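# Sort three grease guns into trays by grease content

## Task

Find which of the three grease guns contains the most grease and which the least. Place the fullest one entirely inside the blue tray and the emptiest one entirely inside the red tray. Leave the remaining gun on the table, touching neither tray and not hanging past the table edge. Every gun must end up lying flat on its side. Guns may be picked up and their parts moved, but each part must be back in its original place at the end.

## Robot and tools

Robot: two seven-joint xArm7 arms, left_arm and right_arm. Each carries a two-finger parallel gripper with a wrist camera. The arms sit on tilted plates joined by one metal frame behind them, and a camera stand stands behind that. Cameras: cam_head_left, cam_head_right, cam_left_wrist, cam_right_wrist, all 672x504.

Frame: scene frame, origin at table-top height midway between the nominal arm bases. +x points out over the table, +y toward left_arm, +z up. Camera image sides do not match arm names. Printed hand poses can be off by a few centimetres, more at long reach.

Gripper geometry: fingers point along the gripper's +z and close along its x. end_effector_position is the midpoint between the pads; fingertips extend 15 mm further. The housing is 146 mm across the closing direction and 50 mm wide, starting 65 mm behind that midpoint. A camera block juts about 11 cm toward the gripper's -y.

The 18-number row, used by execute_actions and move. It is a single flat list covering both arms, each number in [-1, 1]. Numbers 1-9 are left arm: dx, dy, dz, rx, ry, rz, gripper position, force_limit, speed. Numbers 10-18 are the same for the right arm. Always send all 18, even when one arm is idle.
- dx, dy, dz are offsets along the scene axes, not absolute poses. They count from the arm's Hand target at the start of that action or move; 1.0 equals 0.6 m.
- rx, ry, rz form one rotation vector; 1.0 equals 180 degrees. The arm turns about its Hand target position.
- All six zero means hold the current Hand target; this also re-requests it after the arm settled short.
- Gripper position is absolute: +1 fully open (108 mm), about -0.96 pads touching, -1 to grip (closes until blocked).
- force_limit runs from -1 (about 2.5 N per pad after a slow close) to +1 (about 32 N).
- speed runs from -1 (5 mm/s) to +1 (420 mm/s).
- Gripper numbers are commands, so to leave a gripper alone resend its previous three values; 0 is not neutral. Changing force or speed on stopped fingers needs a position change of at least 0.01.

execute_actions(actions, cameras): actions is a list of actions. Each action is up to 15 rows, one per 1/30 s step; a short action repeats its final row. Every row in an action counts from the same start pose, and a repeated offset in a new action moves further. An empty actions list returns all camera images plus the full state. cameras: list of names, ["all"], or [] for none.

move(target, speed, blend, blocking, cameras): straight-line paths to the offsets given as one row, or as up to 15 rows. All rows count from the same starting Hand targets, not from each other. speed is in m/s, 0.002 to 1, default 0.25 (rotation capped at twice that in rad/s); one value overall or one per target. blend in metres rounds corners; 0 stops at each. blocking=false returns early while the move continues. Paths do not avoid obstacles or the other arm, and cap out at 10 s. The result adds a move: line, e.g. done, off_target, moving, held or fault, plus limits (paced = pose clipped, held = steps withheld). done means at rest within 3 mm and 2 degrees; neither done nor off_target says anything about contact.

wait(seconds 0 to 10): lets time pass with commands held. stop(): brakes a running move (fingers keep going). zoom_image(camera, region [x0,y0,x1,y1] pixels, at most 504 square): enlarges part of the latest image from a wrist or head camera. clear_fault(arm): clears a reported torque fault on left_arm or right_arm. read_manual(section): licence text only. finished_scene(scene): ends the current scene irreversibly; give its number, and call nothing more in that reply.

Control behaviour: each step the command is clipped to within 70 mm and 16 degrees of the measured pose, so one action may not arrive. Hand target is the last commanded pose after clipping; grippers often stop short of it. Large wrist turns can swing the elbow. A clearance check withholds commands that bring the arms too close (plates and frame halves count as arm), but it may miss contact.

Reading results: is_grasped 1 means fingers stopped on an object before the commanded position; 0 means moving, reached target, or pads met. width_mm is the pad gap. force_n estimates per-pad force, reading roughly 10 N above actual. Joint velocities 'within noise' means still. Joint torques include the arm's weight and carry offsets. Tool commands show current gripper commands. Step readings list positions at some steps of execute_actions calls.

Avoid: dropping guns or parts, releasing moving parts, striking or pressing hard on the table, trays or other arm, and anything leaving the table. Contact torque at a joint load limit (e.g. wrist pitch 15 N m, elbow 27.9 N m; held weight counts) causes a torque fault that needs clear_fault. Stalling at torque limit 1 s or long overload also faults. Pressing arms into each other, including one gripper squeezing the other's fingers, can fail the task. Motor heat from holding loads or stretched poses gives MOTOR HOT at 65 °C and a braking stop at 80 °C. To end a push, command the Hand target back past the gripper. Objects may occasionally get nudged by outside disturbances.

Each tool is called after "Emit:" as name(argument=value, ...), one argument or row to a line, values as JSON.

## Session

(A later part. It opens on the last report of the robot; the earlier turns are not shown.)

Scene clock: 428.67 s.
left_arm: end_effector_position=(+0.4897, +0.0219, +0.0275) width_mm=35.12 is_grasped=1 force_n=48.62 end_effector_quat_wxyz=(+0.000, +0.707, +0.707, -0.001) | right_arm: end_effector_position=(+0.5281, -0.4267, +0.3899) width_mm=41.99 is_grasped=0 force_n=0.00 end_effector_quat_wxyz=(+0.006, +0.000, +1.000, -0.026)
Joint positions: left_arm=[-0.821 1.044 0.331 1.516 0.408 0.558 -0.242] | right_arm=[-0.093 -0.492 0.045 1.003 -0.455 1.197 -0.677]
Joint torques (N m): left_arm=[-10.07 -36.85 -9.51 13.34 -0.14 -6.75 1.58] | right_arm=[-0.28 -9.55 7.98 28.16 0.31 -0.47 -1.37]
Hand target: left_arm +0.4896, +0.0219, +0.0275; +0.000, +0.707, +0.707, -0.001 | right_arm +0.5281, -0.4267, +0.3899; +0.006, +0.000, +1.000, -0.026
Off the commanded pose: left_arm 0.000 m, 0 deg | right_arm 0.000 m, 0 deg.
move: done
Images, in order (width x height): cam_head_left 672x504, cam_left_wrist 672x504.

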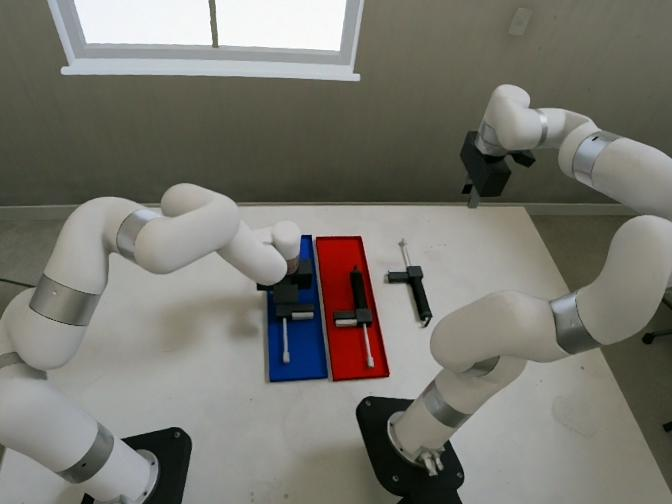

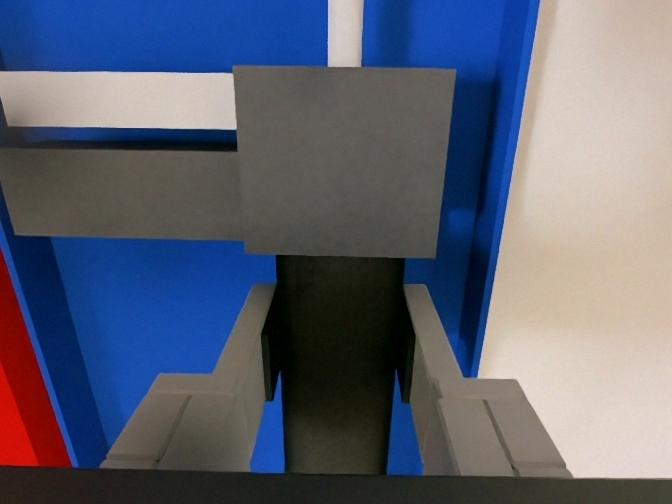

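Emit:
move(
  target=[
    [0,0,0.02,0,0,0,-1,0.8,-0.4,0,0,0,0,0,0,-0.2,0.6,0.4],
    [0,0.018,0.02,0,0,0,-1,0.8,-0.4,0,0,0,0,0,0,-0.2,0.6,0.4],
    [0,0.018,0.001,0,0,0,-1,0.8,-0.4,0,0,0,0,0,0,-0.2,0.6,0.4],
    [0,0.018,0.001,0,0,0,-0.2,0.8,-0.4,0,0,0,0,0,0,-0.2,0.6,0.4],
    [-0.05,0.018,0.5,0,0,0,-0.2,0.8,-0.2,0,0,0,0,0,0,-0.2,0.6,0.4],
  ],
  speed=[0.1,0.1,0.06,0.1,0.3],
  cameras=["cam_left_wrist","cam_head_left","cam_right_wrist"],
)

Scene clock: 438.40 s.
left_arm: end_effector_position=(+0.4596, +0.0327, +0.3275) width_mm=41.99 is_grasped=0 force_n=0.00 end_effector_quat_wxyz=(+0.000, +0.707, +0.707, -0.001) | right_arm: end_effector_position=(+0.5281, -0.4267, +0.3899) width_mm=41.99 is_grasped=0 force_n=0.00 end_effector_quat_wxyz=(+0.006, +0.000, +1.000, -0.026)
Joint positions: left_arm=[-1.106 0.455 0.297 1.402 0.396 1.117 -0.274] | right_arm=[-0.093 -0.492 0.045 1.003 -0.455 1.197 -0.677]
Joint torques (N m): left_arm=[-16.85 -32.65 -12.04 15.13 -2.92 -0.29 -1.52] | right_arm=[-0.38 -9.52 7.97 28.07 0.08 -0.53 -1.4]
Hand target: left_arm +0.4596, +0.0327, +0.3275; +0.000, +0.707, +0.707, -0.001 | right_arm +0.5281, -0.4267, +0.3899; +0.006, +0.000, +1.000, -0.026
Off the commanded pose: left_arm 0.000 m, 0 deg | right_arm 0.000 m, 0 deg.
move: done
Images, in order (width x height): cam_head_left 672x504, cam_left_wrist 672x504, cam_right_wrist 672x504.

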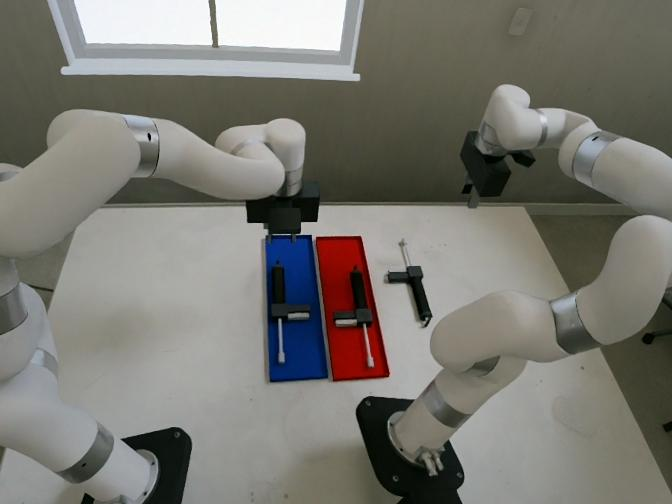

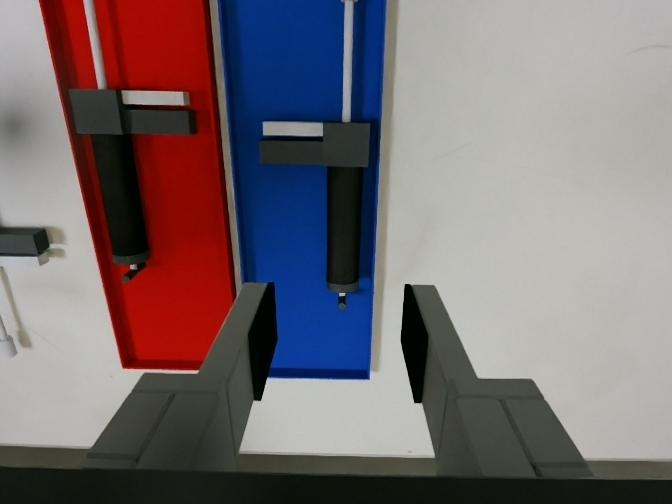

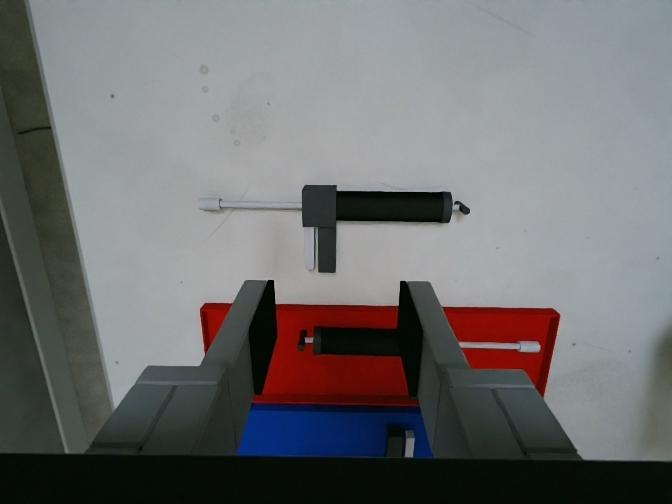

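Emit:
finished_scene(
  scene=1,
)

The scene is finished: the task was done.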